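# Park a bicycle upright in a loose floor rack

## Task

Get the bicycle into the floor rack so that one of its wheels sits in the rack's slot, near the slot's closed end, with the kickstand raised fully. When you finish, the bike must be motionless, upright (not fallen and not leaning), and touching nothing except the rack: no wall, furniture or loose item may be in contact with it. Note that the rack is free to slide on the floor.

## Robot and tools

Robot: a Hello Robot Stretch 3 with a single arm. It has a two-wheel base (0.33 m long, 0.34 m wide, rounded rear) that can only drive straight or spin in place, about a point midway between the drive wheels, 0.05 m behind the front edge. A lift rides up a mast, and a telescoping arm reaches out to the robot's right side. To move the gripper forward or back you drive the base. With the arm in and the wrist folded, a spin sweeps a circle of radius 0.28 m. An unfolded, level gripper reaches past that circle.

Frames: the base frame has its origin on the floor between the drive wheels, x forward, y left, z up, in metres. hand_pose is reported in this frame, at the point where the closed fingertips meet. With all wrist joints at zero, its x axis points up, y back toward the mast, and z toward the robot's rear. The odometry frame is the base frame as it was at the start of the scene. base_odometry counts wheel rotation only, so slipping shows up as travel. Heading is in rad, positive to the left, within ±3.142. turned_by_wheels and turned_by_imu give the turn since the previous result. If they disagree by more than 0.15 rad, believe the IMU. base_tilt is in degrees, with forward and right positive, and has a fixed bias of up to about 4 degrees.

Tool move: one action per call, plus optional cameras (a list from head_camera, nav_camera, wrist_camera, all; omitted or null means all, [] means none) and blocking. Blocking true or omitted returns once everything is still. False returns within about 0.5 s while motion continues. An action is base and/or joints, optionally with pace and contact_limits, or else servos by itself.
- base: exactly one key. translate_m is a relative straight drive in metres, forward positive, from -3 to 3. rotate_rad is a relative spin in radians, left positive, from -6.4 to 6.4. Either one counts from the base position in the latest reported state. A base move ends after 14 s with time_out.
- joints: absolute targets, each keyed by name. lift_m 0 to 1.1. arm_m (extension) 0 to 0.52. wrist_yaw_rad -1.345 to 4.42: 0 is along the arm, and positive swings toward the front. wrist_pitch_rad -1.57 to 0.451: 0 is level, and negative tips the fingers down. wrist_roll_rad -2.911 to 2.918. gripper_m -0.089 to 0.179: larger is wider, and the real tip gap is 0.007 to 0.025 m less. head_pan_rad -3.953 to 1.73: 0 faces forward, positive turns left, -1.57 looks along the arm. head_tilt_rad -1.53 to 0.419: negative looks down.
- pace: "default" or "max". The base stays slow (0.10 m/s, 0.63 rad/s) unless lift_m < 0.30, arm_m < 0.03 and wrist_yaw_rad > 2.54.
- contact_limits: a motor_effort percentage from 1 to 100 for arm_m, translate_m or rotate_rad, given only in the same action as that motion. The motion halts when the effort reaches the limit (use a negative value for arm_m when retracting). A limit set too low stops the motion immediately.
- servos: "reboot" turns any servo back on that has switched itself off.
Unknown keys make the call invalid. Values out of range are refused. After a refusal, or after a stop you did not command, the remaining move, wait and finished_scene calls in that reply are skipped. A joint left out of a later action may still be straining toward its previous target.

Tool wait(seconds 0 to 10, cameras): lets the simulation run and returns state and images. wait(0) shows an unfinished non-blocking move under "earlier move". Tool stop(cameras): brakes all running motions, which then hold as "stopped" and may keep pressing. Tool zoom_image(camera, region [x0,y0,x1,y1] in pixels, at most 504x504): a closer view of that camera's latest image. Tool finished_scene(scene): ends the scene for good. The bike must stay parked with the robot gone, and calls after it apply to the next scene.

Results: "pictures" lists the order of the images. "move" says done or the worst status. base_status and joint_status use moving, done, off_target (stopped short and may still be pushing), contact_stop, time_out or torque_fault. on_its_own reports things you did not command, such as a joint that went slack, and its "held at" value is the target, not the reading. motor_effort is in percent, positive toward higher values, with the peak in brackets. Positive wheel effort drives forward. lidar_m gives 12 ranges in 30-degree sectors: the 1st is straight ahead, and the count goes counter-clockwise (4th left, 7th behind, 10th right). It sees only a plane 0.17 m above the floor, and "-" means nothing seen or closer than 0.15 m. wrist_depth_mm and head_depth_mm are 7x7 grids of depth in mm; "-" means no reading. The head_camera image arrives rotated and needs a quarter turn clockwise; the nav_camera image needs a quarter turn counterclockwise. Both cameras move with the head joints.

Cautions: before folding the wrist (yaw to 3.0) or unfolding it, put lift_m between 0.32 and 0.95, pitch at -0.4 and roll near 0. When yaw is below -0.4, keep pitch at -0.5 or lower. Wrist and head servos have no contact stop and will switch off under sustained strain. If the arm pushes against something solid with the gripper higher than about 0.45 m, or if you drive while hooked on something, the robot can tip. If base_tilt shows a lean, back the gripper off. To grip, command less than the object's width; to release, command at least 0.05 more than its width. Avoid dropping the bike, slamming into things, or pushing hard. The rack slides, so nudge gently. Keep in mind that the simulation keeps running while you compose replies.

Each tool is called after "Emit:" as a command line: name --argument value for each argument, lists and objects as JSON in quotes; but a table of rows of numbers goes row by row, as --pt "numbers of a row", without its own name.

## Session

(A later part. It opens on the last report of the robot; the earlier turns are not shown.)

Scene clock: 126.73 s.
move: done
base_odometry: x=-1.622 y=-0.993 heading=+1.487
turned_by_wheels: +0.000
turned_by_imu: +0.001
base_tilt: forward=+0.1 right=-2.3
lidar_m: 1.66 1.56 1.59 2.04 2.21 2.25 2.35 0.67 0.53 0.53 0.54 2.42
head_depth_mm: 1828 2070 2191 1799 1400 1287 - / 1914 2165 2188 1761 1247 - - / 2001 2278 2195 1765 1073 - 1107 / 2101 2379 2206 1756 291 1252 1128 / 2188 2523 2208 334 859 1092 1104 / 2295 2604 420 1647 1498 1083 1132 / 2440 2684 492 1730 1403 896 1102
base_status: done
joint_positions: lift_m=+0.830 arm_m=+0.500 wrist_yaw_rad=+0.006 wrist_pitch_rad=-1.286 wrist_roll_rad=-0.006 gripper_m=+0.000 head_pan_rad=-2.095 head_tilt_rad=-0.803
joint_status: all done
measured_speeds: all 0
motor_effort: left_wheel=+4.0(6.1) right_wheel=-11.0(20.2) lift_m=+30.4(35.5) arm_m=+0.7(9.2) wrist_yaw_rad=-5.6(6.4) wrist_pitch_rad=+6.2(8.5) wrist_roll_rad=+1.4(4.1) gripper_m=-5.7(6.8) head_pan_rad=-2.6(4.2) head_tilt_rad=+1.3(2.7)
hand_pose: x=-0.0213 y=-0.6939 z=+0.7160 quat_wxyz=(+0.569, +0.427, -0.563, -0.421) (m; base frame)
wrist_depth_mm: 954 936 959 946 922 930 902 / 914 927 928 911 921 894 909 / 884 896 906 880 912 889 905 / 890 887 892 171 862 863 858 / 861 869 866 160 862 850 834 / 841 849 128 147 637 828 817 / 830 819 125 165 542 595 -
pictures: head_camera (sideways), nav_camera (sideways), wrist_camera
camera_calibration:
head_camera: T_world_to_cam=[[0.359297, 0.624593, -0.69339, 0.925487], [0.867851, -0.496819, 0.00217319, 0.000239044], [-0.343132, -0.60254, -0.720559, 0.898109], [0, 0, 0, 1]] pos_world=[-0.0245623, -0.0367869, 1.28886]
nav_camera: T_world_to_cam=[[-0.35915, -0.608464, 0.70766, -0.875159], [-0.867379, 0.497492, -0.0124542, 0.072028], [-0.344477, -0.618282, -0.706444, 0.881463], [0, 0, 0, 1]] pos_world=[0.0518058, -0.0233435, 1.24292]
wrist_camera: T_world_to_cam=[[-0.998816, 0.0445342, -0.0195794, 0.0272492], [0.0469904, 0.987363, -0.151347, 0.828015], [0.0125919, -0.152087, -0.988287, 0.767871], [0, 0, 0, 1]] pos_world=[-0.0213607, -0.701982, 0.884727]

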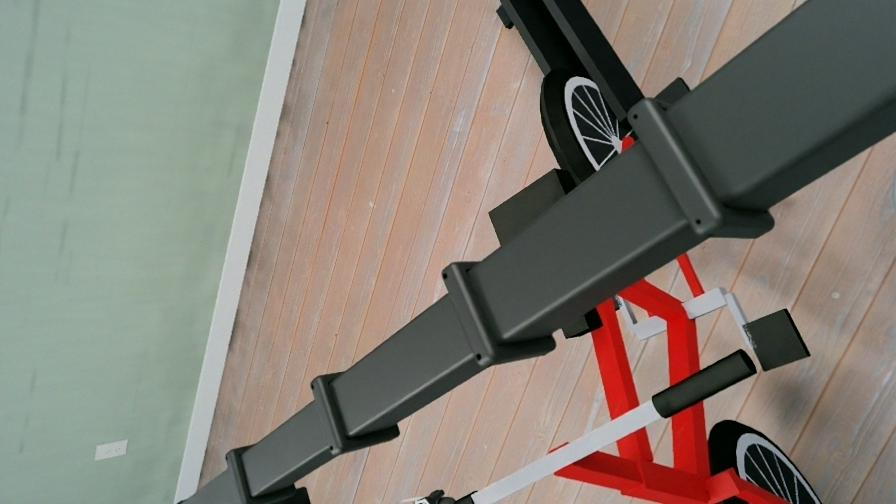

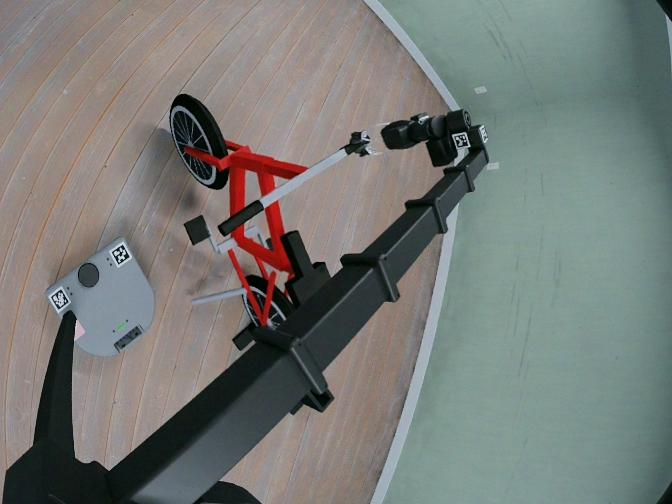

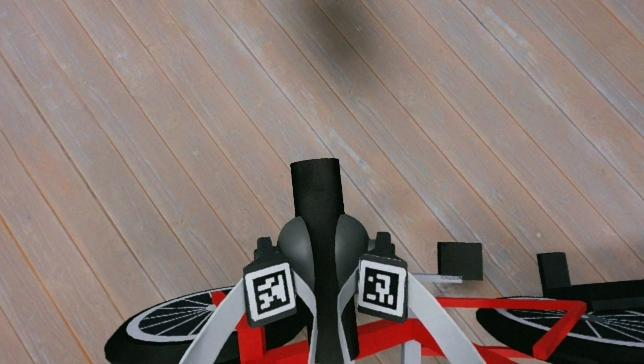

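Emit:
zoom_image --camera "head_camera" --region '[480, 0, 720, 240]'

Emit:
move --base '{"translate_m": -0.10}' --cameras '["head_camera", "wrist_camera"]'

Emit:
zoom_image --camera "head_camera" --region '[480, 0, 720, 240]'

Scaled by 2.100 from the camera's 896x504 image, which has a finer 1280x720 frame.

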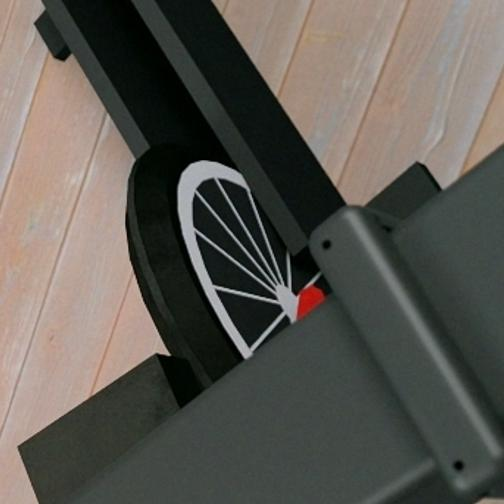

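Scene clock: 128.90 s.
move: done
base_odometry: x=-1.631 y=-1.093 heading=+1.487
turned_by_wheels: +0.000
turned_by_imu: +0.001
base_tilt: forward=+0.1 right=-2.3
lidar_m: 1.75 1.64 1.67 2.15 2.16 2.19 2.27 0.60 0.45 0.33 0.35 0.64
head_depth_mm: 1769 1997 2144 1781 1389 1284 - / 1832 2097 2216 1783 1493 - - / 1942 2213 2192 1795 1526 - 1106 / 2041 2286 2193 1773 291 1074 1103 / 2118 2425 2235 334 815 1030 1128 / 2214 2560 419 1645 1491 1011 1093 / 2313 2597 492 1791 1487 1281 1087
base_status: done
joint_positions: lift_m=+0.830 arm_m=+0.500 wrist_yaw_rad=+0.003 wrist_pitch_rad=-1.258 wrist_roll_rad=-0.002 gripper_m=+0.000 head_pan_rad=-2.095 head_tilt_rad=-0.803
joint_status: not commanded
measured_speeds: all 0
motor_effort: left_wheel=+0.3(4.7) right_wheel=-4.0(20.8) lift_m=+22.4(29.6) arm_m=-8.0(8.0) wrist_yaw_rad=-2.1(6.0) wrist_pitch_rad=+0.9(6.3) wrist_roll_rad=+0.3(1.7) gripper_m=-1.4(6.2) head_pan_rad=-2.0(3.3) head_tilt_rad=+0.9(2.3)
hand_pose: x=-0.0214 y=-0.7010 z=+0.7175 quat_wxyz=(+0.573, +0.417, -0.570, -0.415) (m; base frame)
wrist_depth_mm: 979 976 941 969 947 954 943 / 948 933 929 925 919 943 910 / 916 900 903 904 917 899 885 / 902 881 877 879 851 879 871 / 880 859 856 155 846 850 841 / 853 846 842 130 825 841 823 / 817 832 611 816 769 645 -
pictures: head_camera (sideways), wrist_camera
camera_calibration:
head_camera: T_world_to_cam=[[0.359328, 0.624575, -0.69339, 0.925487], [0.867827, -0.496862, 0.00217319, 0.000239193], [-0.343162, -0.602523, -0.720559, 0.898109], [0, 0, 0, 1]] pos_world=[-0.0245641, -0.0367854, 1.28886]
wrist_camera: T_world_to_cam=[[-0.998489, 0.0502957, -0.0221153, 0.03334], [0.0534458, 0.982451, -0.178697, 0.851484], [0.0127395, -0.17961, -0.983655, 0.745631], [0, 0, 0, 1]] pos_world=[-0.0217175, -0.704296, 0.886339]

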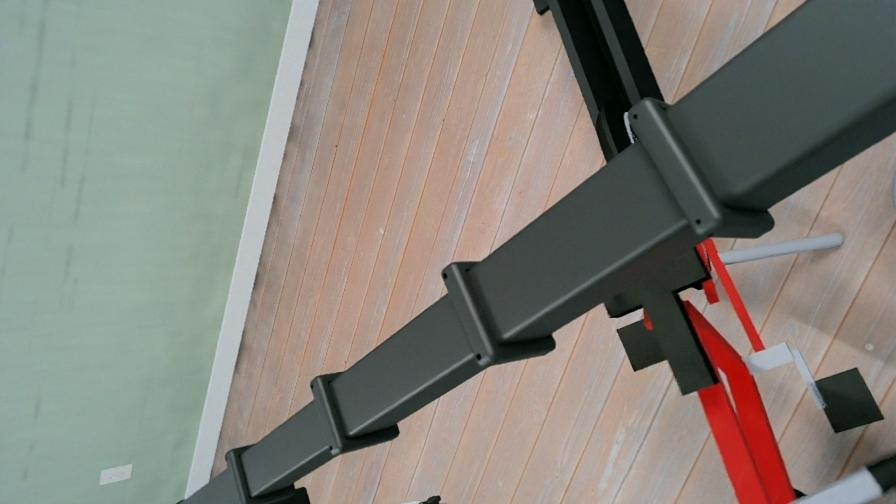

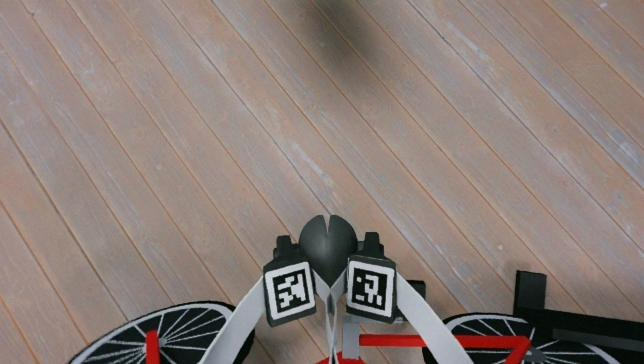

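Scaled by 2.100 from the camera's 896x504 image, which has a finer 1280x720 frame.

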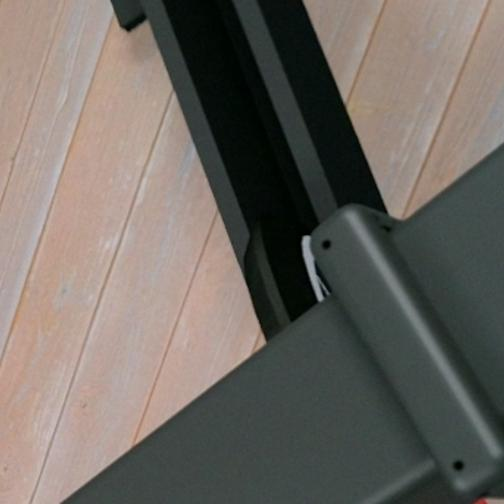

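Emit:
move --joints '{"gripper_m": 0.1, "lift_m": 0.95}' --pace "max" --cameras '[]'

Emit:
move --joints '{"arm_m": 0.15, "head_pan_rad": -1.6}' --pace "max"

Scene clock: 130.63 s.
move: done
base_odometry: x=-1.631 y=-1.093 heading=+1.487
turned_by_wheels: +0.000
turned_by_imu: +0.000
base_tilt: forward=+0.1 right=-2.3
lidar_m: 1.75 1.64 1.67 2.15 2.16 2.20 2.26 0.62 0.46 0.33 0.53 0.58
head_depth_mm: 1781 2002 2139 1876 - - 1105 / 1847 2079 2204 - - 1232 1124 / 1906 2218 2273 - - 1226 1129 / 1990 2312 - - 856 1095 1106 / 2107 2382 - 1729 1498 1028 1109 / 2192 318 2131 1788 1502 1032 970 / 2227 316 2219 1795 1502 1288 1105
base_status: not commanded
joint_positions: lift_m=+0.950 arm_m=+0.500 wrist_yaw_rad=+0.003 wrist_pitch_rad=-1.257 wrist_roll_rad=-0.002 gripper_m=+0.100 head_pan_rad=-2.095 head_tilt_rad=-0.803
joint_status: all done
measured_speeds: all 0
motor_effort: left_wheel=-0.2(0.6) right_wheel=-4.3(4.5) lift_m=+28.3(33.5) arm_m=-12.4(13.0) wrist_yaw_rad=-2.2(4.2) wrist_pitch_rad=+0.9(1.2) wrist_roll_rad=+0.3(0.3) gripper_m=-0.2(82.1) head_pan_rad=-2.1(3.5) head_tilt_rad=+1.9(2.9)
hand_pose: x=-0.0214 y=-0.7010 z=+0.8375 quat_wxyz=(+0.573, +0.417, -0.570, -0.415) (m; base frame)
wrist_depth_mm: - - - - - - - / - - - - - - - / - - - - - - - / - - - - - - - / - - 973 969 976 967 993 / 940 124 148 958 716 127 948 / 925 122 684 933 922 628 -
pictures: none
No camera images: "cameras" was empty.

Scene clock: 132.80 s.
move: done
base_odometry: x=-1.631 y=-1.093 heading=+1.487
turned_by_wheels: +0.000
turned_by_imu: +0.000
base_tilt: forward=+0.1 right=-2.3
lidar_m: 1.75 1.64 1.68 2.15 2.15 2.19 2.26 0.62 0.46 0.33 0.53 0.58
head_depth_mm: 2159 2318 - 1693 1494 984 1129 / 2376 2557 303 1679 1491 796 1109 / 2683 2893 - 333 1428 991 1128 / 2871 3077 294 308 1428 1062 1087 / 2655 2771 2232 1789 1461 944 1104 / 2451 2674 2212 1779 1472 966 1129 / 2330 2572 2222 1774 1496 1212 1132
base_status: not commanded
joint_positions: lift_m=+0.950 arm_m=+0.150 wrist_yaw_rad=+0.001 wrist_pitch_rad=-1.255 wrist_roll_rad=-0.002 gripper_m=+0.100 head_pan_rad=-1.605 head_tilt_rad=-0.803
joint_status: all done
measured_speeds: all 0
motor_effort: left_wheel=+0.0(0.7) right_wheel=-4.1(4.4) lift_m=+24.4(28.2) arm_m=-13.4(16.5) wrist_yaw_rad=-1.5(3.4) wrist_pitch_rad=+0.6(1.0) wrist_roll_rad=+0.2(0.3) gripper_m=+0.0(0.6) head_pan_rad=+2.5(4.8) head_tilt_rad=+1.5(2.1)
hand_pose: x=-0.0215 y=-0.3515 z=+0.8376 quat_wxyz=(+0.573, +0.416, -0.571, -0.415) (m; base frame)
wrist_depth_mm: - - - - - - - / - - - - - - - / - - - - - - - / - - 493 745 466 470 - / - 988 342 972 464 946 946 / 967 124 147 953 940 127 929 / 926 122 928 778 779 906 919
pictures: head_camera (sideways), nav_camera (sideways), wrist_camera
camera_calibration:
head_camera: T_world_to_cam=[[0.0229486, 0.71984, -0.693761, 0.928022], [0.999554, -0.0297735, 0.00217113, -0.000561658], [-0.0190928, -0.693502, -0.720202, 0.895668], [0, 0, 0, 1]] pos_world=[-0.00363459, -0.046897, 1.28889]
nav_camera: T_world_to_cam=[[-0.0304116, -0.705534, 0.708024, -0.877638], [-0.999455, 0.0305844, -0.0124526, 0.0728315], [-0.0128687, -0.708016, -0.706079, 0.878966], [0, 0, 0, 1]] pos_world=[0.0574126, 0.000890992, 1.24291]
wrist_camera: T_world_to_cam=[[-0.998363, 0.0526195, -0.0224243, 0.0193996], [0.0558167, 0.981905, -0.180963, 0.531409], [0.0124963, -0.181919, -0.983234, 0.925389], [0, 0, 0, 1]] pos_world=[-0.0218576, -0.354468, 1.00648]

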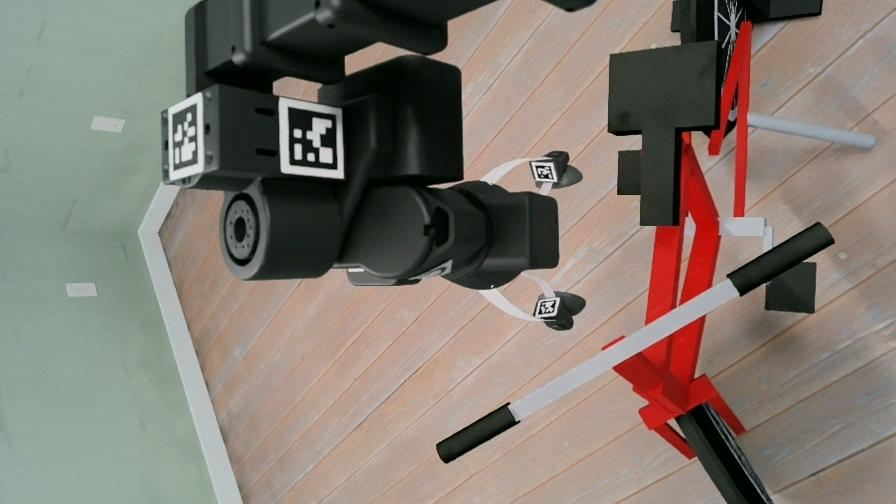

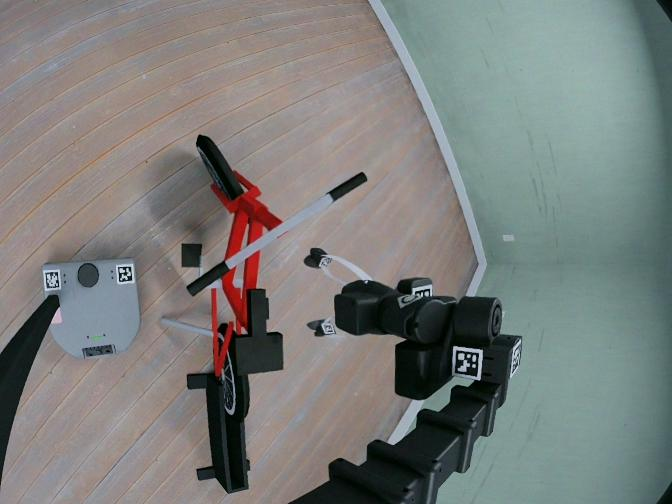

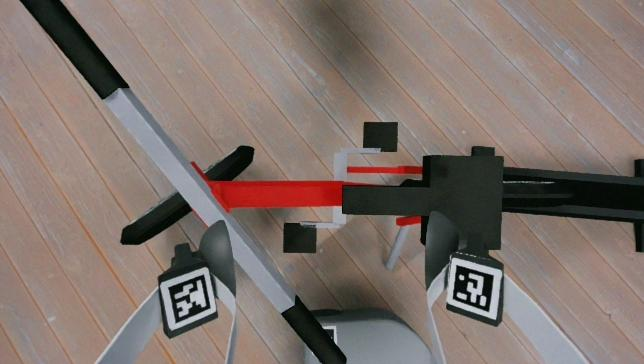

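Emit:
move --base '{"translate_m": 0.177}' --joints '{"arm_m": 0.287, "wrist_roll_rad": -0.593, "gripper_m": 0.1, "lift_m": 0.9}'

Scene clock: 136.43 s.
move: done
base_odometry: x=-1.616 y=-0.917 heading=+1.487
turned_by_wheels: +0.000
turned_by_imu: +0.000
base_tilt: forward=+0.1 right=-2.3
lidar_m: 1.60 1.50 1.52 1.96 2.25 2.29 2.42 0.57 0.35 0.36 0.47 2.31
head_depth_mm: 2314 2539 332 - - 1060 1085 / 2578 403 356 1732 1492 853 1103 / 2775 391 408 1697 1492 1039 1105 / 2720 2888 420 620 1465 1211 1127 / 2550 2755 2214 1791 1512 1206 1132 / 2373 2612 2235 1783 1504 1284 1123 / 2211 2480 2214 1792 1493 1280 1130
base_status: done
joint_positions: lift_m=+0.900 arm_m=+0.287 wrist_yaw_rad=+0.001 wrist_pitch_rad=-1.255 wrist_roll_rad=-0.591 gripper_m=+0.100 head_pan_rad=-1.605 head_tilt_rad=-0.803
joint_status: all done
measured_speeds: all 0
motor_effort: left_wheel=+6.7(10.6) right_wheel=+2.8(6.2) lift_m=+30.7(31.0) arm_m=+13.6(17.1) wrist_yaw_rad=-1.6(2.5) wrist_pitch_rad=+0.5(0.9) wrist_roll_rad=-1.4(2.3) gripper_m=+0.1(0.8) head_pan_rad=+2.4(3.1) head_tilt_rad=+1.4(2.1)
hand_pose: x=-0.0215 y=-0.4886 z=+0.7877 quat_wxyz=(+0.714, +0.519, -0.380, -0.276) (m; base frame)
wrist_depth_mm: 900 911 974 - - - - / 866 921 942 - - - - / 860 877 921 - - - - / 850 854 742 976 - - - / 829 861 468 948 958 - - / 817 125 147 386 658 127 - / 815 122 872 428 464 802 -
pictures: head_camera (sideways), nav_camera (sideways), wrist_camera
camera_calibration:
head_camera: T_world_to_cam=[[0.0229485, 0.71984, -0.693761, 0.928022], [0.999554, -0.0297734, 0.00217113, -0.000561658], [-0.0190927, -0.693502, -0.720202, 0.895668], [0, 0, 0, 1]] pos_world=[-0.00363458, -0.046897, 1.28889]
nav_camera: T_world_to_cam=[[-0.0304115, -0.705534, 0.708024, -0.877638], [-0.999455, 0.0305842, -0.0124526, 0.0728315], [-0.0128687, -0.708016, -0.706079, 0.878966], [0, 0, 0, 1]] pos_world=[0.0574126, 0.000890998, 1.24291]
wrist_camera: T_world_to_cam=[[-0.862007, -0.483554, 0.152053, -0.370911], [-0.503019, 0.853052, -0.138832, 0.548822], [-0.0625761, -0.196159, -0.978573, 0.839077], [0, 0, 0, 1]] pos_world=[0.00884599, -0.482937, 0.95369]

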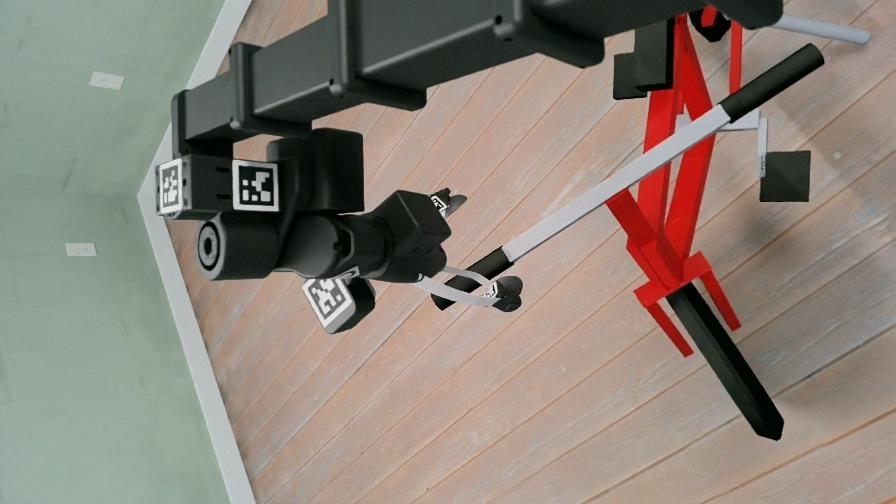

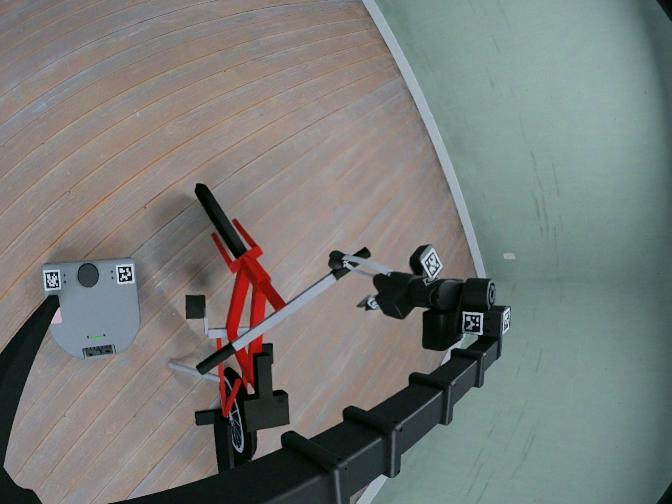

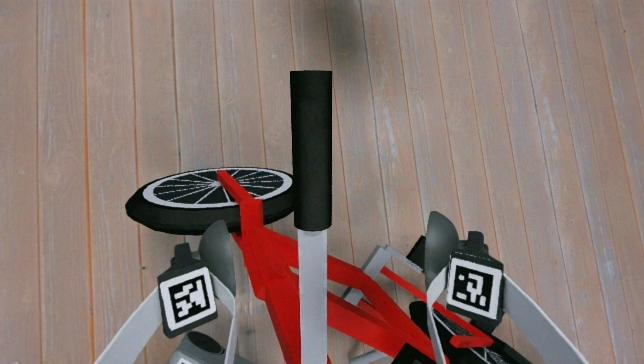

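Emit:
move --joints '{"lift_m": 0.807}' --cameras '[]'

Emit:
move --joints '{"gripper_m": -0.06}' --cameras '["wrist_camera"]'

Scene clock: 138.17 s.
move: done
base_odometry: x=-1.616 y=-0.917 heading=+1.487
turned_by_wheels: +0.000
turned_by_imu: +0.000
base_tilt: forward=+0.2 right=-2.3
lidar_m: 1.60 1.50 1.53 1.97 2.26 2.29 2.41 0.57 0.35 0.36 0.47 2.32
head_depth_mm: 2317 2554 2206 1796 314 - - / 2561 2765 2139 379 340 827 1102 / 2823 2905 465 480 1493 1040 1104 / 2737 2900 2074 504 1453 1219 1122 / 2542 2765 2230 1695 1460 1213 1130 / 2363 2624 2206 1806 1490 1287 1128 / 2229 2473 2212 1781 1496 1283 1126
base_status: not commanded
joint_positions: lift_m=+0.807 arm_m=+0.287 wrist_yaw_rad=+0.001 wrist_pitch_rad=-1.255 wrist_roll_rad=-0.591 gripper_m=+0.100 head_pan_rad=-1.605 head_tilt_rad=-0.803
joint_status: all done
measured_speeds: all 0
motor_effort: left_wheel=+6.2(6.6) right_wheel=+3.0(3.0) lift_m=+23.4(26.6) arm_m=+13.6(14.2) wrist_yaw_rad=-0.8(2.3) wrist_pitch_rad=+0.5(0.9) wrist_roll_rad=-1.3(1.5) gripper_m=+0.8(0.8) head_pan_rad=+2.1(2.9) head_tilt_rad=+0.8(2.2)
hand_pose: x=-0.0215 y=-0.4886 z=+0.6947 quat_wxyz=(+0.714, +0.519, -0.380, -0.276) (m; base frame)
wrist_depth_mm: 798 826 867 - 964 - - / 775 826 864 115 924 - - / 767 795 840 - 930 946 - / 759 782 617 125 894 939 - / 740 764 382 133 876 919 972 / 727 125 147 139 146 127 963 / 722 122 774 146 390 601 926
pictures: none
No camera images: "cameras" was empty.

Scene clock: 140.30 s.
move: done
base_odometry: x=-1.616 y=-0.917 heading=+1.487
turned_by_wheels: +0.000
turned_by_imu: +0.000
base_tilt: forward=+0.1 right=-2.3
lidar_m: 1.59 1.50 1.52 1.96 2.26 2.29 2.42 0.57 0.35 0.35 0.46 2.31
head_depth_mm: 2339 2540 2205 1765 314 - - / 2585 2746 2137 378 341 827 1127 / 2819 2897 473 479 1490 1039 1107 / 2764 2917 2085 504 1425 1213 1126 / 2564 2729 2211 1693 1488 1075 1124 / 2361 2603 2218 1789 1496 1281 1125 / 2240 2467 2200 1783 1480 1281 1125
base_status: not commanded
joint_positions: lift_m=+0.807 arm_m=+0.287 wrist_yaw_rad=+0.001 wrist_pitch_rad=-1.254 wrist_roll_rad=-0.591 gripper_m=-0.059 head_pan_rad=-1.605 head_tilt_rad=-0.803
joint_status: all done
measured_speeds: all 0
motor_effort: left_wheel=+4.6(6.4) right_wheel=+2.6(3.0) lift_m=+24.4(29.9) arm_m=+12.3(13.4) wrist_yaw_rad=-1.4(2.1) wrist_pitch_rad=+0.0(0.9) wrist_roll_rad=-1.4(1.4) gripper_m=-25.6(98.8) head_pan_rad=+2.1(3.3) head_tilt_rad=+0.9(2.1)
hand_pose: x=-0.0215 y=-0.4889 z=+0.6947 quat_wxyz=(+0.715, +0.518, -0.381, -0.276) (m; base frame)
wrist_depth_mm: 808 824 873 110 940 - - / 786 814 853 116 967 - - / 776 809 825 117 922 977 - / 762 781 578 121 911 961 - / 744 769 489 132 897 951 991 / 733 773 127 134 130 902 962 / 724 750 735 145 349 894 940
pictures: wrist_camera
camera_calibration:
wrist_camera: T_world_to_cam=[[-0.862264, -0.482889, 0.152707, -0.35711], [-0.502565, 0.85313, -0.13999, 0.537052], [-0.0626794, -0.197454, -0.978306, 0.747265], [0, 0, 0, 1]] pos_world=[0.00881896, -0.483069, 0.860769]

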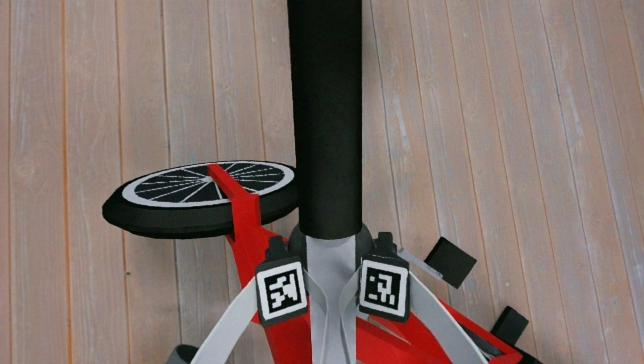

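Emit:
move --base '{"translate_m": -0.06}' --joints '{"arm_m": 0.32, "wrist_roll_rad": -0.05}' --cameras '["wrist_camera"]'

Emit:
move --joints '{"arm_m": 0.39, "lift_m": 0.81, "head_pan_rad": -1.7, "wrist_roll_rad": 0.0}'

Scene clock: 142.27 s.
move: done
base_odometry: x=-1.621 y=-0.976 heading=+1.488
turned_by_wheels: +0.001
turned_by_imu: +0.002
base_tilt: forward=+0.1 right=-2.3
lidar_m: 1.65 1.55 1.57 2.03 2.22 2.26 2.36 0.63 0.35 0.35 0.50 2.39
head_depth_mm: 2288 2481 2209 1780 313 - - / 2517 2666 2005 379 340 1016 1127 / 2797 2897 489 1687 1486 1033 1083 / 2785 2895 503 558 1426 969 1107 / 2574 2754 2221 1782 1485 1023 1130 / 2418 2688 2221 1789 1498 1215 1129 / 2254 2492 2230 1786 1498 1236 1133
base_status: done
joint_positions: lift_m=+0.807 arm_m=+0.320 wrist_yaw_rad=+0.010 wrist_pitch_rad=-1.263 wrist_roll_rad=-0.061 gripper_m=-0.056 head_pan_rad=-1.605 head_tilt_rad=-0.803
joint_status: all done
measured_speeds: all 0
on_its_own: right_wheel is at rest, and its effort (-23.7) is outside its rest range (-21 to +21)
motor_effort: left_wheel=+9.2(10.6) right_wheel=-23.7(24.8) lift_m=+33.7(38.8) arm_m=+8.2(17.1) wrist_yaw_rad=-8.3(9.6) wrist_pitch_rad=+1.9(3.8) wrist_roll_rad=+3.0(10.9) gripper_m=-15.2(16.4) head_pan_rad=+2.2(3.0) head_tilt_rad=+1.6(2.0)
hand_pose: x=-0.0211 y=-0.5195 z=+0.6942 quat_wxyz=(+0.590, +0.433, -0.551, -0.402) (m; base frame)
wrist_depth_mm: 934 928 924 923 918 923 929 / 908 899 882 137 892 900 905 / 875 873 884 850 870 876 867 / 868 852 858 867 867 846 875 / 839 827 568 143 837 846 826 / 795 796 126 131 534 403 477 / 797 817 125 149 347 320 301
pictures: wrist_camera
camera_calibration:
wrist_camera: T_world_to_cam=[[-0.999923, -0.0116754, -0.00428199, -0.0205389], [-0.0107555, 0.984774, -0.173509, 0.665318], [0.00624256, -0.173449, -0.984823, 0.759162], [0, 0, 0, 1]] pos_world=[-0.0181206, -0.523751, 0.86299]

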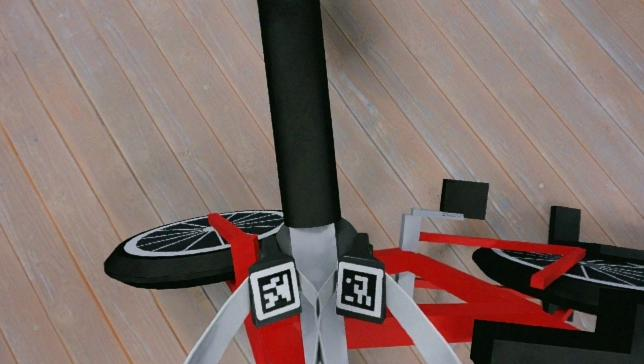

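Scene clock: 143.97 s.
move: done
base_odometry: x=-1.621 y=-0.976 heading=+1.487
turned_by_wheels: -0.001
turned_by_imu: -0.001
base_tilt: forward=+0.1 right=-2.3
lidar_m: 1.65 1.55 1.57 2.03 2.23 2.26 2.36 0.65 0.53 0.54 0.54 2.39
head_depth_mm: 2146 2372 2203 1781 826 - - / 2322 2566 2220 373 303 1212 1098 / 2530 2780 460 399 1462 1215 1130 / 2826 2872 544 1742 1391 1028 1104 / 2737 2883 557 1642 1461 1216 1129 / 2561 2750 2224 1795 1496 1059 1126 / 2337 2591 2225 1801 1488 1112 1131
base_status: not commanded
joint_positions: lift_m=+0.810 arm_m=+0.390 wrist_yaw_rad=+0.007 wrist_pitch_rad=-1.292 wrist_roll_rad=-0.013 gripper_m=-0.056 head_pan_rad=-1.695 head_tilt_rad=-0.803
joint_status: all done
measured_speeds: all 0
motor_effort: left_wheel=+6.2(9.6) right_wheel=-3.8(23.7) lift_m=+20.6(39.3) arm_m=+16.3(20.1) wrist_yaw_rad=-5.3(9.6) wrist_pitch_rad=+7.2(8.5) wrist_roll_rad=+3.8(4.8) gripper_m=-16.0(16.4) head_pan_rad=-2.1(3.5) head_tilt_rad=+2.0(2.0)
hand_pose: x=-0.0213 y=-0.5824 z=+0.6957 quat_wxyz=(+0.570, +0.430, -0.559, -0.421) (m; base frame)
wrist_depth_mm: 919 911 909 899 932 913 904 / 902 906 897 876 887 889 880 / 879 890 869 872 871 868 866 / 864 861 865 851 842 853 844 / 840 842 851 146 824 835 831 / 825 807 125 131 607 624 333 / 807 804 304 148 323 330 309
pictures: head_camera (sideways), nav_camera (sideways), wrist_camera
camera_calibration:
head_camera: T_world_to_cam=[[0.0877285, 0.714842, -0.693761, 0.927627], [0.992804, -0.119734, 0.00217112, -0.000520478], [-0.0815148, -0.688959, -0.720202, 0.896048], [0, 0, 0, 1]] pos_world=[-0.00782142, -0.0458288, 1.28889]
nav_camera: T_world_to_cam=[[-0.0938718, -0.699922, 0.708024, -0.877251], [-0.992631, 0.120533, -0.0124526, 0.0727899], [-0.0766241, -0.703975, -0.706079, 0.879355], [0, 0, 0, 1]] pos_world=[0.0572841, -0.00373702, 1.24291]
wrist_camera: T_world_to_cam=[[-0.999157, 0.0372158, -0.0173476, 0.0160863], [0.0393472, 0.988584, -0.145441, 0.711239], [0.0117369, -0.146001, -0.989215, 0.768942], [0, 0, 0, 1]] pos_world=[-0.0209375, -0.591452, 0.864372]

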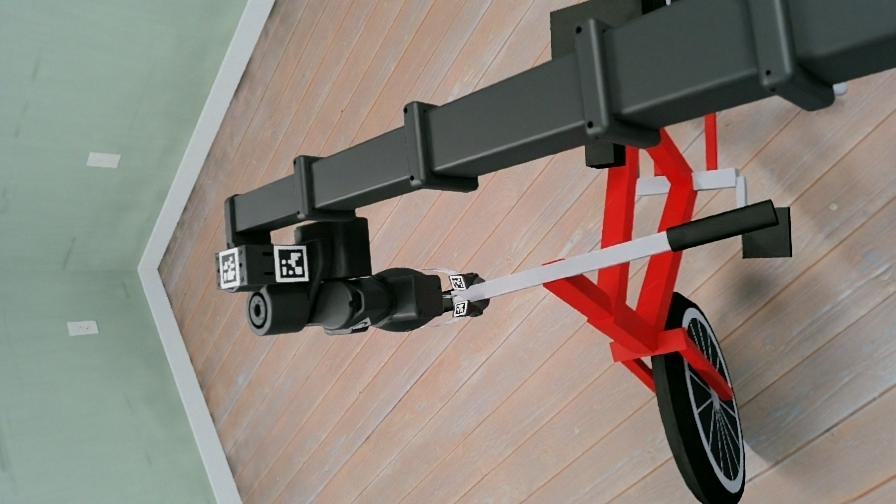

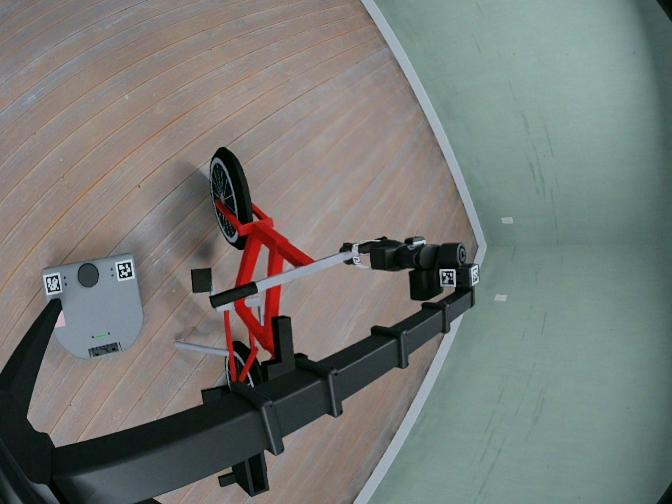

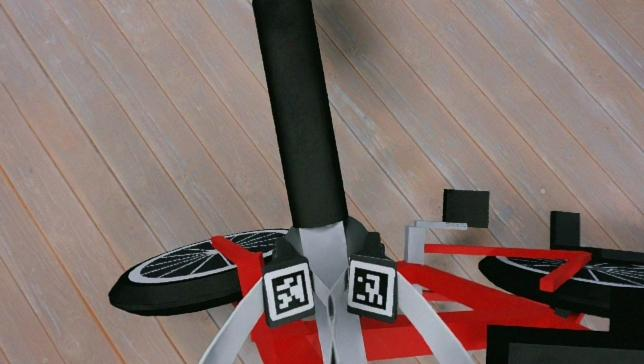

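Emit:
move --joints '{"arm_m": 0.41}'

Scene clock: 145.33 s.
move: done
base_odometry: x=-1.621 y=-0.976 heading=+1.487
turned_by_wheels: +0.000
turned_by_imu: +0.000
base_tilt: forward=+0.2 right=-2.3
lidar_m: 1.65 1.55 1.57 2.03 2.22 2.26 2.37 0.66 0.53 0.54 0.55 2.40
head_depth_mm: 2151 2385 2212 1786 826 - - / 2353 2589 2216 378 303 1211 1105 / 2517 2802 470 399 1449 1136 1124 / 2821 2892 559 1738 875 1018 1104 / 2760 2855 593 1647 1464 1212 1128 / 2533 2709 2191 1799 1496 1061 1123 / 2355 2534 2232 1789 1491 1117 1121
base_status: not commanded
joint_positions: lift_m=+0.810 arm_m=+0.410 wrist_yaw_rad=+0.007 wrist_pitch_rad=-1.293 wrist_roll_rad=-0.013 gripper_m=-0.056 head_pan_rad=-1.695 head_tilt_rad=-0.803
joint_status: all done
measured_speeds: all 0
motor_effort: left_wheel=+6.2(6.3) right_wheel=-3.9(4.2) lift_m=+27.9(27.9) arm_m=+15.7(19.7) wrist_yaw_rad=-6.5(6.5) wrist_pitch_rad=+7.3(7.6) wrist_roll_rad=+3.8(3.9) gripper_m=-15.2(16.3) head_pan_rad=-2.1(3.5) head_tilt_rad=+1.1(2.1)
hand_pose: x=-0.0213 y=-0.6021 z=+0.6957 quat_wxyz=(+0.570, +0.431, -0.559, -0.422) (m; base frame)
wrist_depth_mm: 937 900 885 912 912 899 889 / 923 891 892 884 900 894 879 / 888 894 872 860 868 862 863 / 865 864 864 847 862 850 838 / 846 821 847 146 835 809 838 / 813 829 125 131 612 691 528 / 801 816 343 148 320 346 301
pictures: head_camera (sideways), nav_camera (sideways), wrist_camera
camera_calibration:
head_camera: T_world_to_cam=[[0.0877294, 0.714842, -0.693761, 0.927627], [0.992803, -0.119735, 0.00217113, -0.000520477], [-0.0815157, -0.688959, -0.720202, 0.896049], [0, 0, 0, 1]] pos_world=[-0.00782148, -0.0458288, 1.28889]
nav_camera: T_world_to_cam=[[-0.0938728, -0.699922, 0.708024, -0.877251], [-0.992631, 0.120534, -0.0124526, 0.0727899], [-0.076625, -0.703975, -0.706079, 0.879355], [0, 0, 0, 1]] pos_world=[0.0572841, -0.00373708, 1.24291]
wrist_camera: T_world_to_cam=[[-0.999151, 0.0373989, -0.0172869, 0.016875], [0.0395038, 0.988773, -0.144108, 0.729855], [0.0117034, -0.144668, -0.989411, 0.766947], [0, 0, 0, 1]] pos_world=[-0.0209473, -0.611339, 0.864295]

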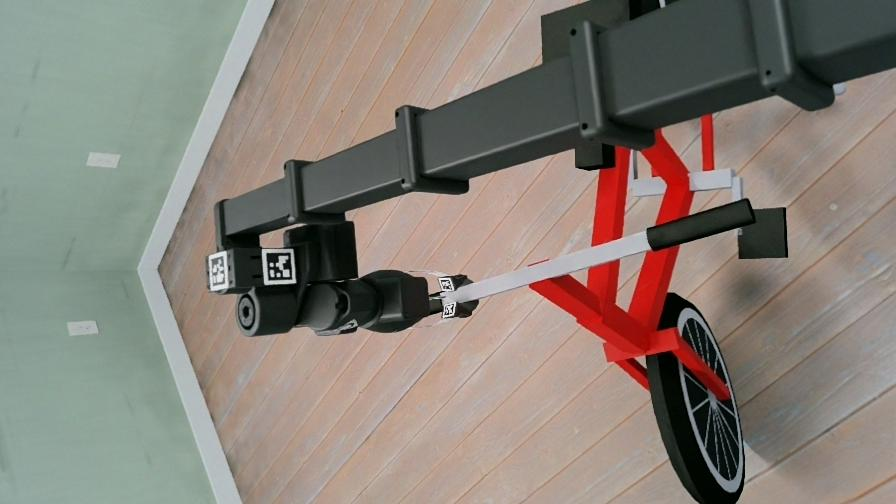

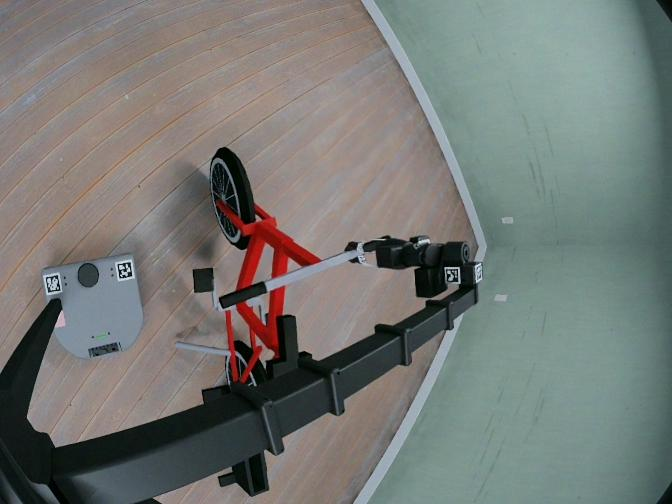

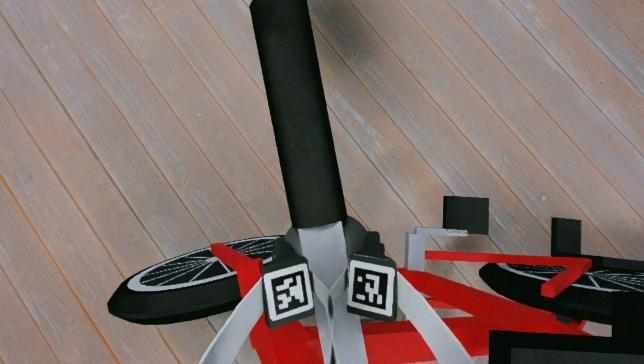

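Emit:
move --joints '{"arm_m": 0.42, "head_pan_rad": -2.1}'

Emit:
zoom_image --camera "head_camera" --region '[400, 0, 896, 504]'

Scene clock: 146.23 s.
move: done
base_odometry: x=-1.621 y=-0.976 heading=+1.487
turned_by_wheels: +0.000
turned_by_imu: +0.000
base_tilt: forward=+0.2 right=-2.3
lidar_m: 1.64 1.55 1.57 2.03 2.22 2.26 2.36 0.66 0.53 0.54 0.55 2.40
head_depth_mm: 1858 2084 2182 1762 1391 1276 1169 / 1929 2194 2197 1775 1243 1311 - / 2011 2279 2217 1769 920 - 1085 / 2098 2389 2201 1795 300 1236 1119 / 2227 2566 2205 364 327 1068 1100 / 2287 2611 2135 398 1500 1237 1131 / 2450 2716 512 1725 814 905 1112
base_status: not commanded
joint_positions: lift_m=+0.810 arm_m=+0.420 wrist_yaw_rad=+0.007 wrist_pitch_rad=-1.294 wrist_roll_rad=-0.013 gripper_m=-0.056 head_pan_rad=-2.095 head_tilt_rad=-0.803
joint_status: all done
measured_speeds: all 0
motor_effort: left_wheel=+5.8(6.5) right_wheel=-4.0(4.2) lift_m=+32.3(32.3) arm_m=+15.3(18.0) wrist_yaw_rad=-5.7(6.9) wrist_pitch_rad=+7.5(8.0) wrist_roll_rad=+3.8(3.9) gripper_m=-16.2(16.2) head_pan_rad=-2.7(4.2) head_tilt_rad=+1.9(1.9)
hand_pose: x=-0.0213 y=-0.6118 z=+0.6956 quat_wxyz=(+0.569, +0.431, -0.559, -0.422) (m; base frame)
wrist_depth_mm: 913 903 904 888 902 899 895 / 914 877 902 871 883 888 881 / 900 883 888 874 860 864 865 / 860 859 853 835 854 847 853 / 850 844 850 146 817 820 849 / 828 827 126 132 606 632 475 / 814 805 346 148 320 344 306
pictures: head_camera (sideways), nav_camera (sideways), wrist_camera
camera_calibration:
head_camera: T_world_to_cam=[[0.359088, 0.624301, -0.693761, 0.925972], [0.867876, -0.496776, 0.00217112, 0.000241584], [-0.343289, -0.602878, -0.720202, 0.897645], [0, 0, 0, 1]] pos_world=[-0.0245639, -0.0367942, 1.28889]
nav_camera: T_world_to_cam=[[-0.358939, -0.608166, 0.708024, -0.875634], [-0.867406, 0.497445, -0.0124526, 0.072026], [-0.344629, -0.618614, -0.706079, 0.880989], [0, 0, 0, 1]] pos_world=[0.0517917, -0.0233676, 1.24291]
wrist_camera: T_world_to_cam=[[-0.999151, 0.0374175, -0.0172361, 0.0172114], [0.0395012, 0.98894, -0.142958, 0.738751], [0.0116964, -0.143518, -0.989579, 0.766312], [0, 0, 0, 1]] pos_world=[-0.0209478, -0.621246, 0.864233]

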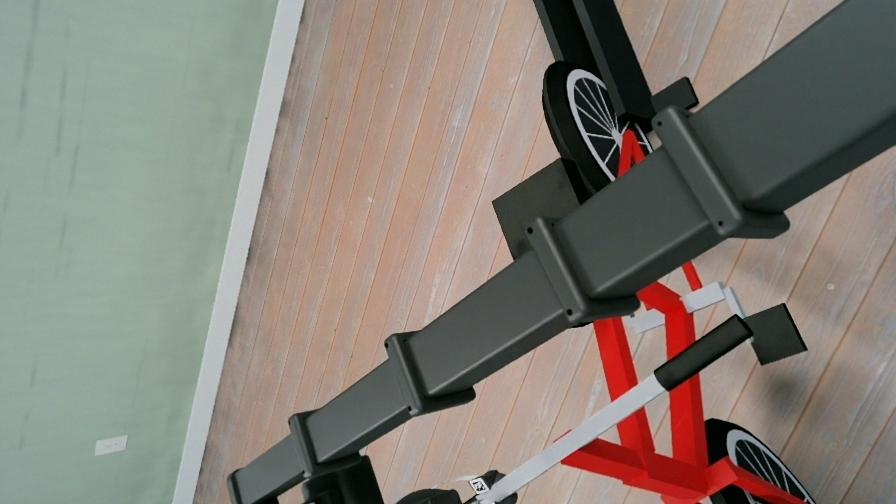

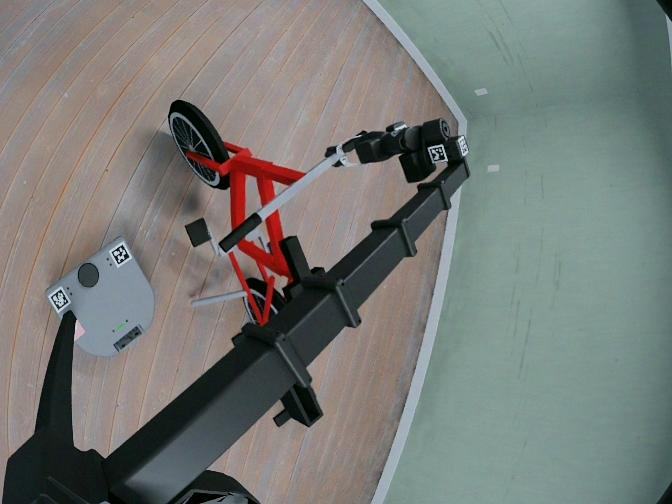

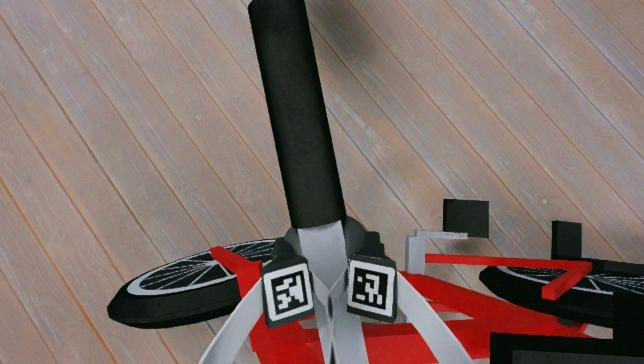

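Scaled by 1.000.

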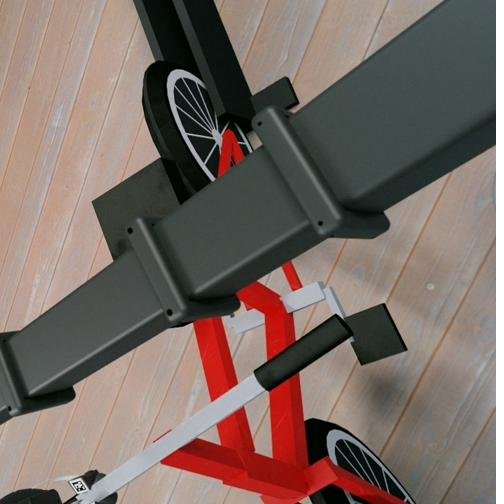

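Emit:
move --base '{"translate_m": -0.1}'

Emit:
zoom_image --camera "head_camera" --region '[480, 0, 720, 240]'

Scene clock: 148.60 s.
move: done
base_odometry: x=-1.629 y=-1.076 heading=+1.488
turned_by_wheels: +0.000
turned_by_imu: +0.001
base_tilt: forward=+0.1 right=-2.3
lidar_m: 1.73 1.63 1.66 2.13 2.16 2.20 2.27 0.65 0.52 0.54 0.56 2.52
head_depth_mm: 1780 1999 2136 1789 1382 1280 1167 / 1845 2109 2217 1774 1215 1306 - / 1929 2196 2221 1770 916 - 1088 / 2012 2321 2214 1783 301 1241 1129 / 2129 2459 2196 374 327 1133 1110 / 2236 2549 2130 399 1487 1008 1128 / 2327 2664 513 1744 812 887 1105
base_status: done
joint_positions: lift_m=+0.810 arm_m=+0.420 wrist_yaw_rad=+0.006 wrist_pitch_rad=-1.304 wrist_roll_rad=-0.007 gripper_m=-0.056 head_pan_rad=-2.095 head_tilt_rad=-0.803
joint_status: not commanded
measured_speeds: all 0
motor_effort: left_wheel=+5.1(5.3) right_wheel=-12.0(17.5) lift_m=+29.4(32.5) arm_m=+12.0(15.2) wrist_yaw_rad=-5.8(6.9) wrist_pitch_rad=+9.7(9.8) wrist_roll_rad=+1.7(3.9) gripper_m=-15.6(16.2) head_pan_rad=-2.0(3.4) head_tilt_rad=+0.7(2.1)
hand_pose: x=-0.0214 y=-0.6092 z=+0.6952 quat_wxyz=(+0.565, +0.432, -0.558, -0.426) (m; base frame)
wrist_depth_mm: 935 911 900 888 898 896 887 / 886 874 899 150 873 875 863 / 889 878 868 872 850 855 868 / 855 867 874 855 841 831 848 / 857 829 840 147 818 817 825 / 822 530 125 131 599 626 506 / 819 817 291 148 332 327 304
pictures: head_camera (sideways), nav_camera (sideways), wrist_camera
camera_calibration:
head_camera: T_world_to_cam=[[0.359145, 0.624268, -0.693761, 0.925972], [0.86783, -0.496856, 0.00217112, 0.000241862], [-0.343344, -0.602847, -0.720202, 0.897646], [0, 0, 0, 1]] pos_world=[-0.0245673, -0.0367914, 1.28889]
nav_camera: T_world_to_cam=[[-0.358994, -0.608133, 0.708024, -0.875634], [-0.867361, 0.497524, -0.0124526, 0.0720257], [-0.344686, -0.618582, -0.706079, 0.88099], [0, 0, 0, 1]] pos_world=[0.0517895, -0.0233718, 1.24291]
wrist_camera: T_world_to_cam=[[-0.998843, 0.0443977, -0.0184899, 0.0221953], [0.0464652, 0.990054, -0.132792, 0.729892], [0.0124103, -0.133497, -0.990971, 0.773314], [0, 0, 0, 1]] pos_world=[-0.021342, -0.620383, 0.863667]

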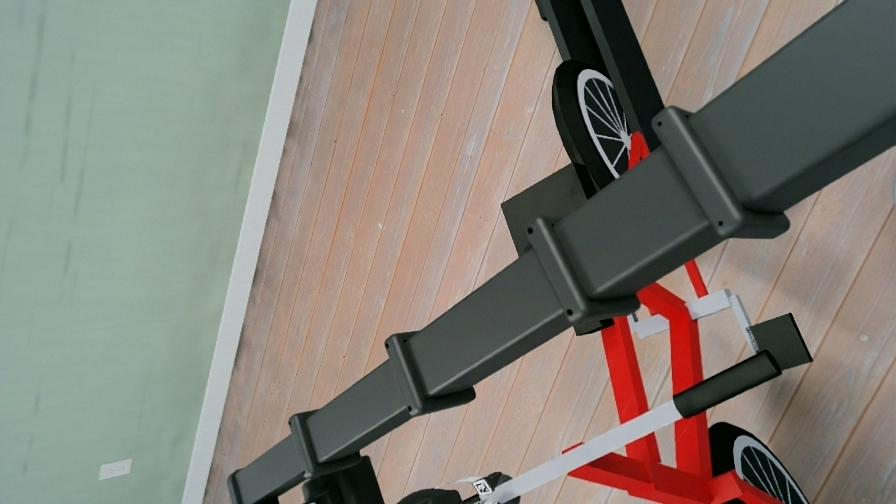

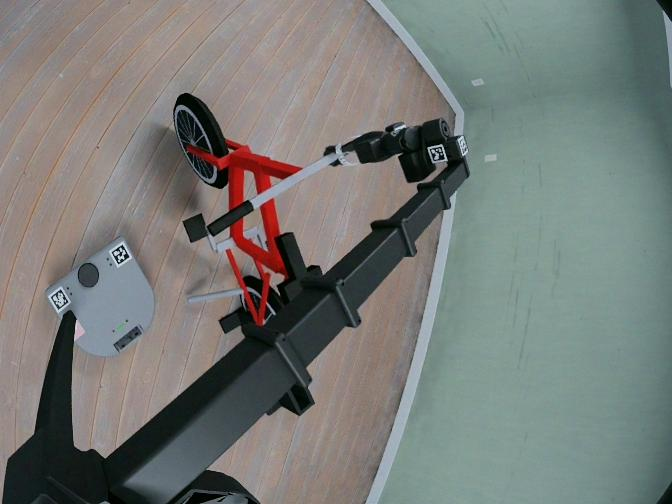

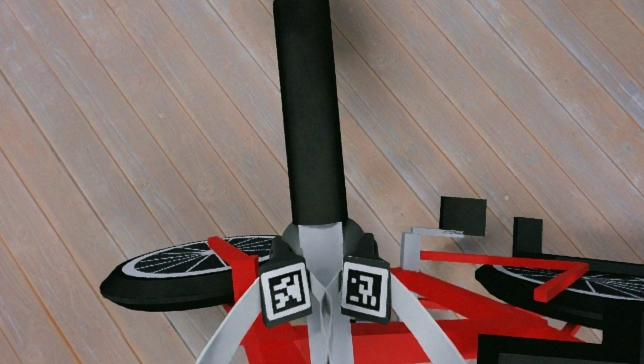

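Scaled by 2.100 from the camera's 896x504 image, which has a finer 1280x720 frame.

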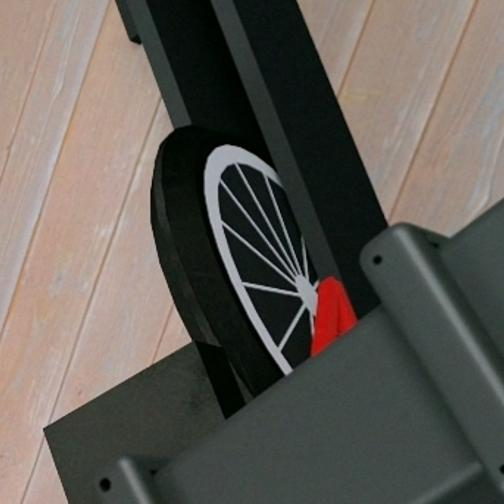

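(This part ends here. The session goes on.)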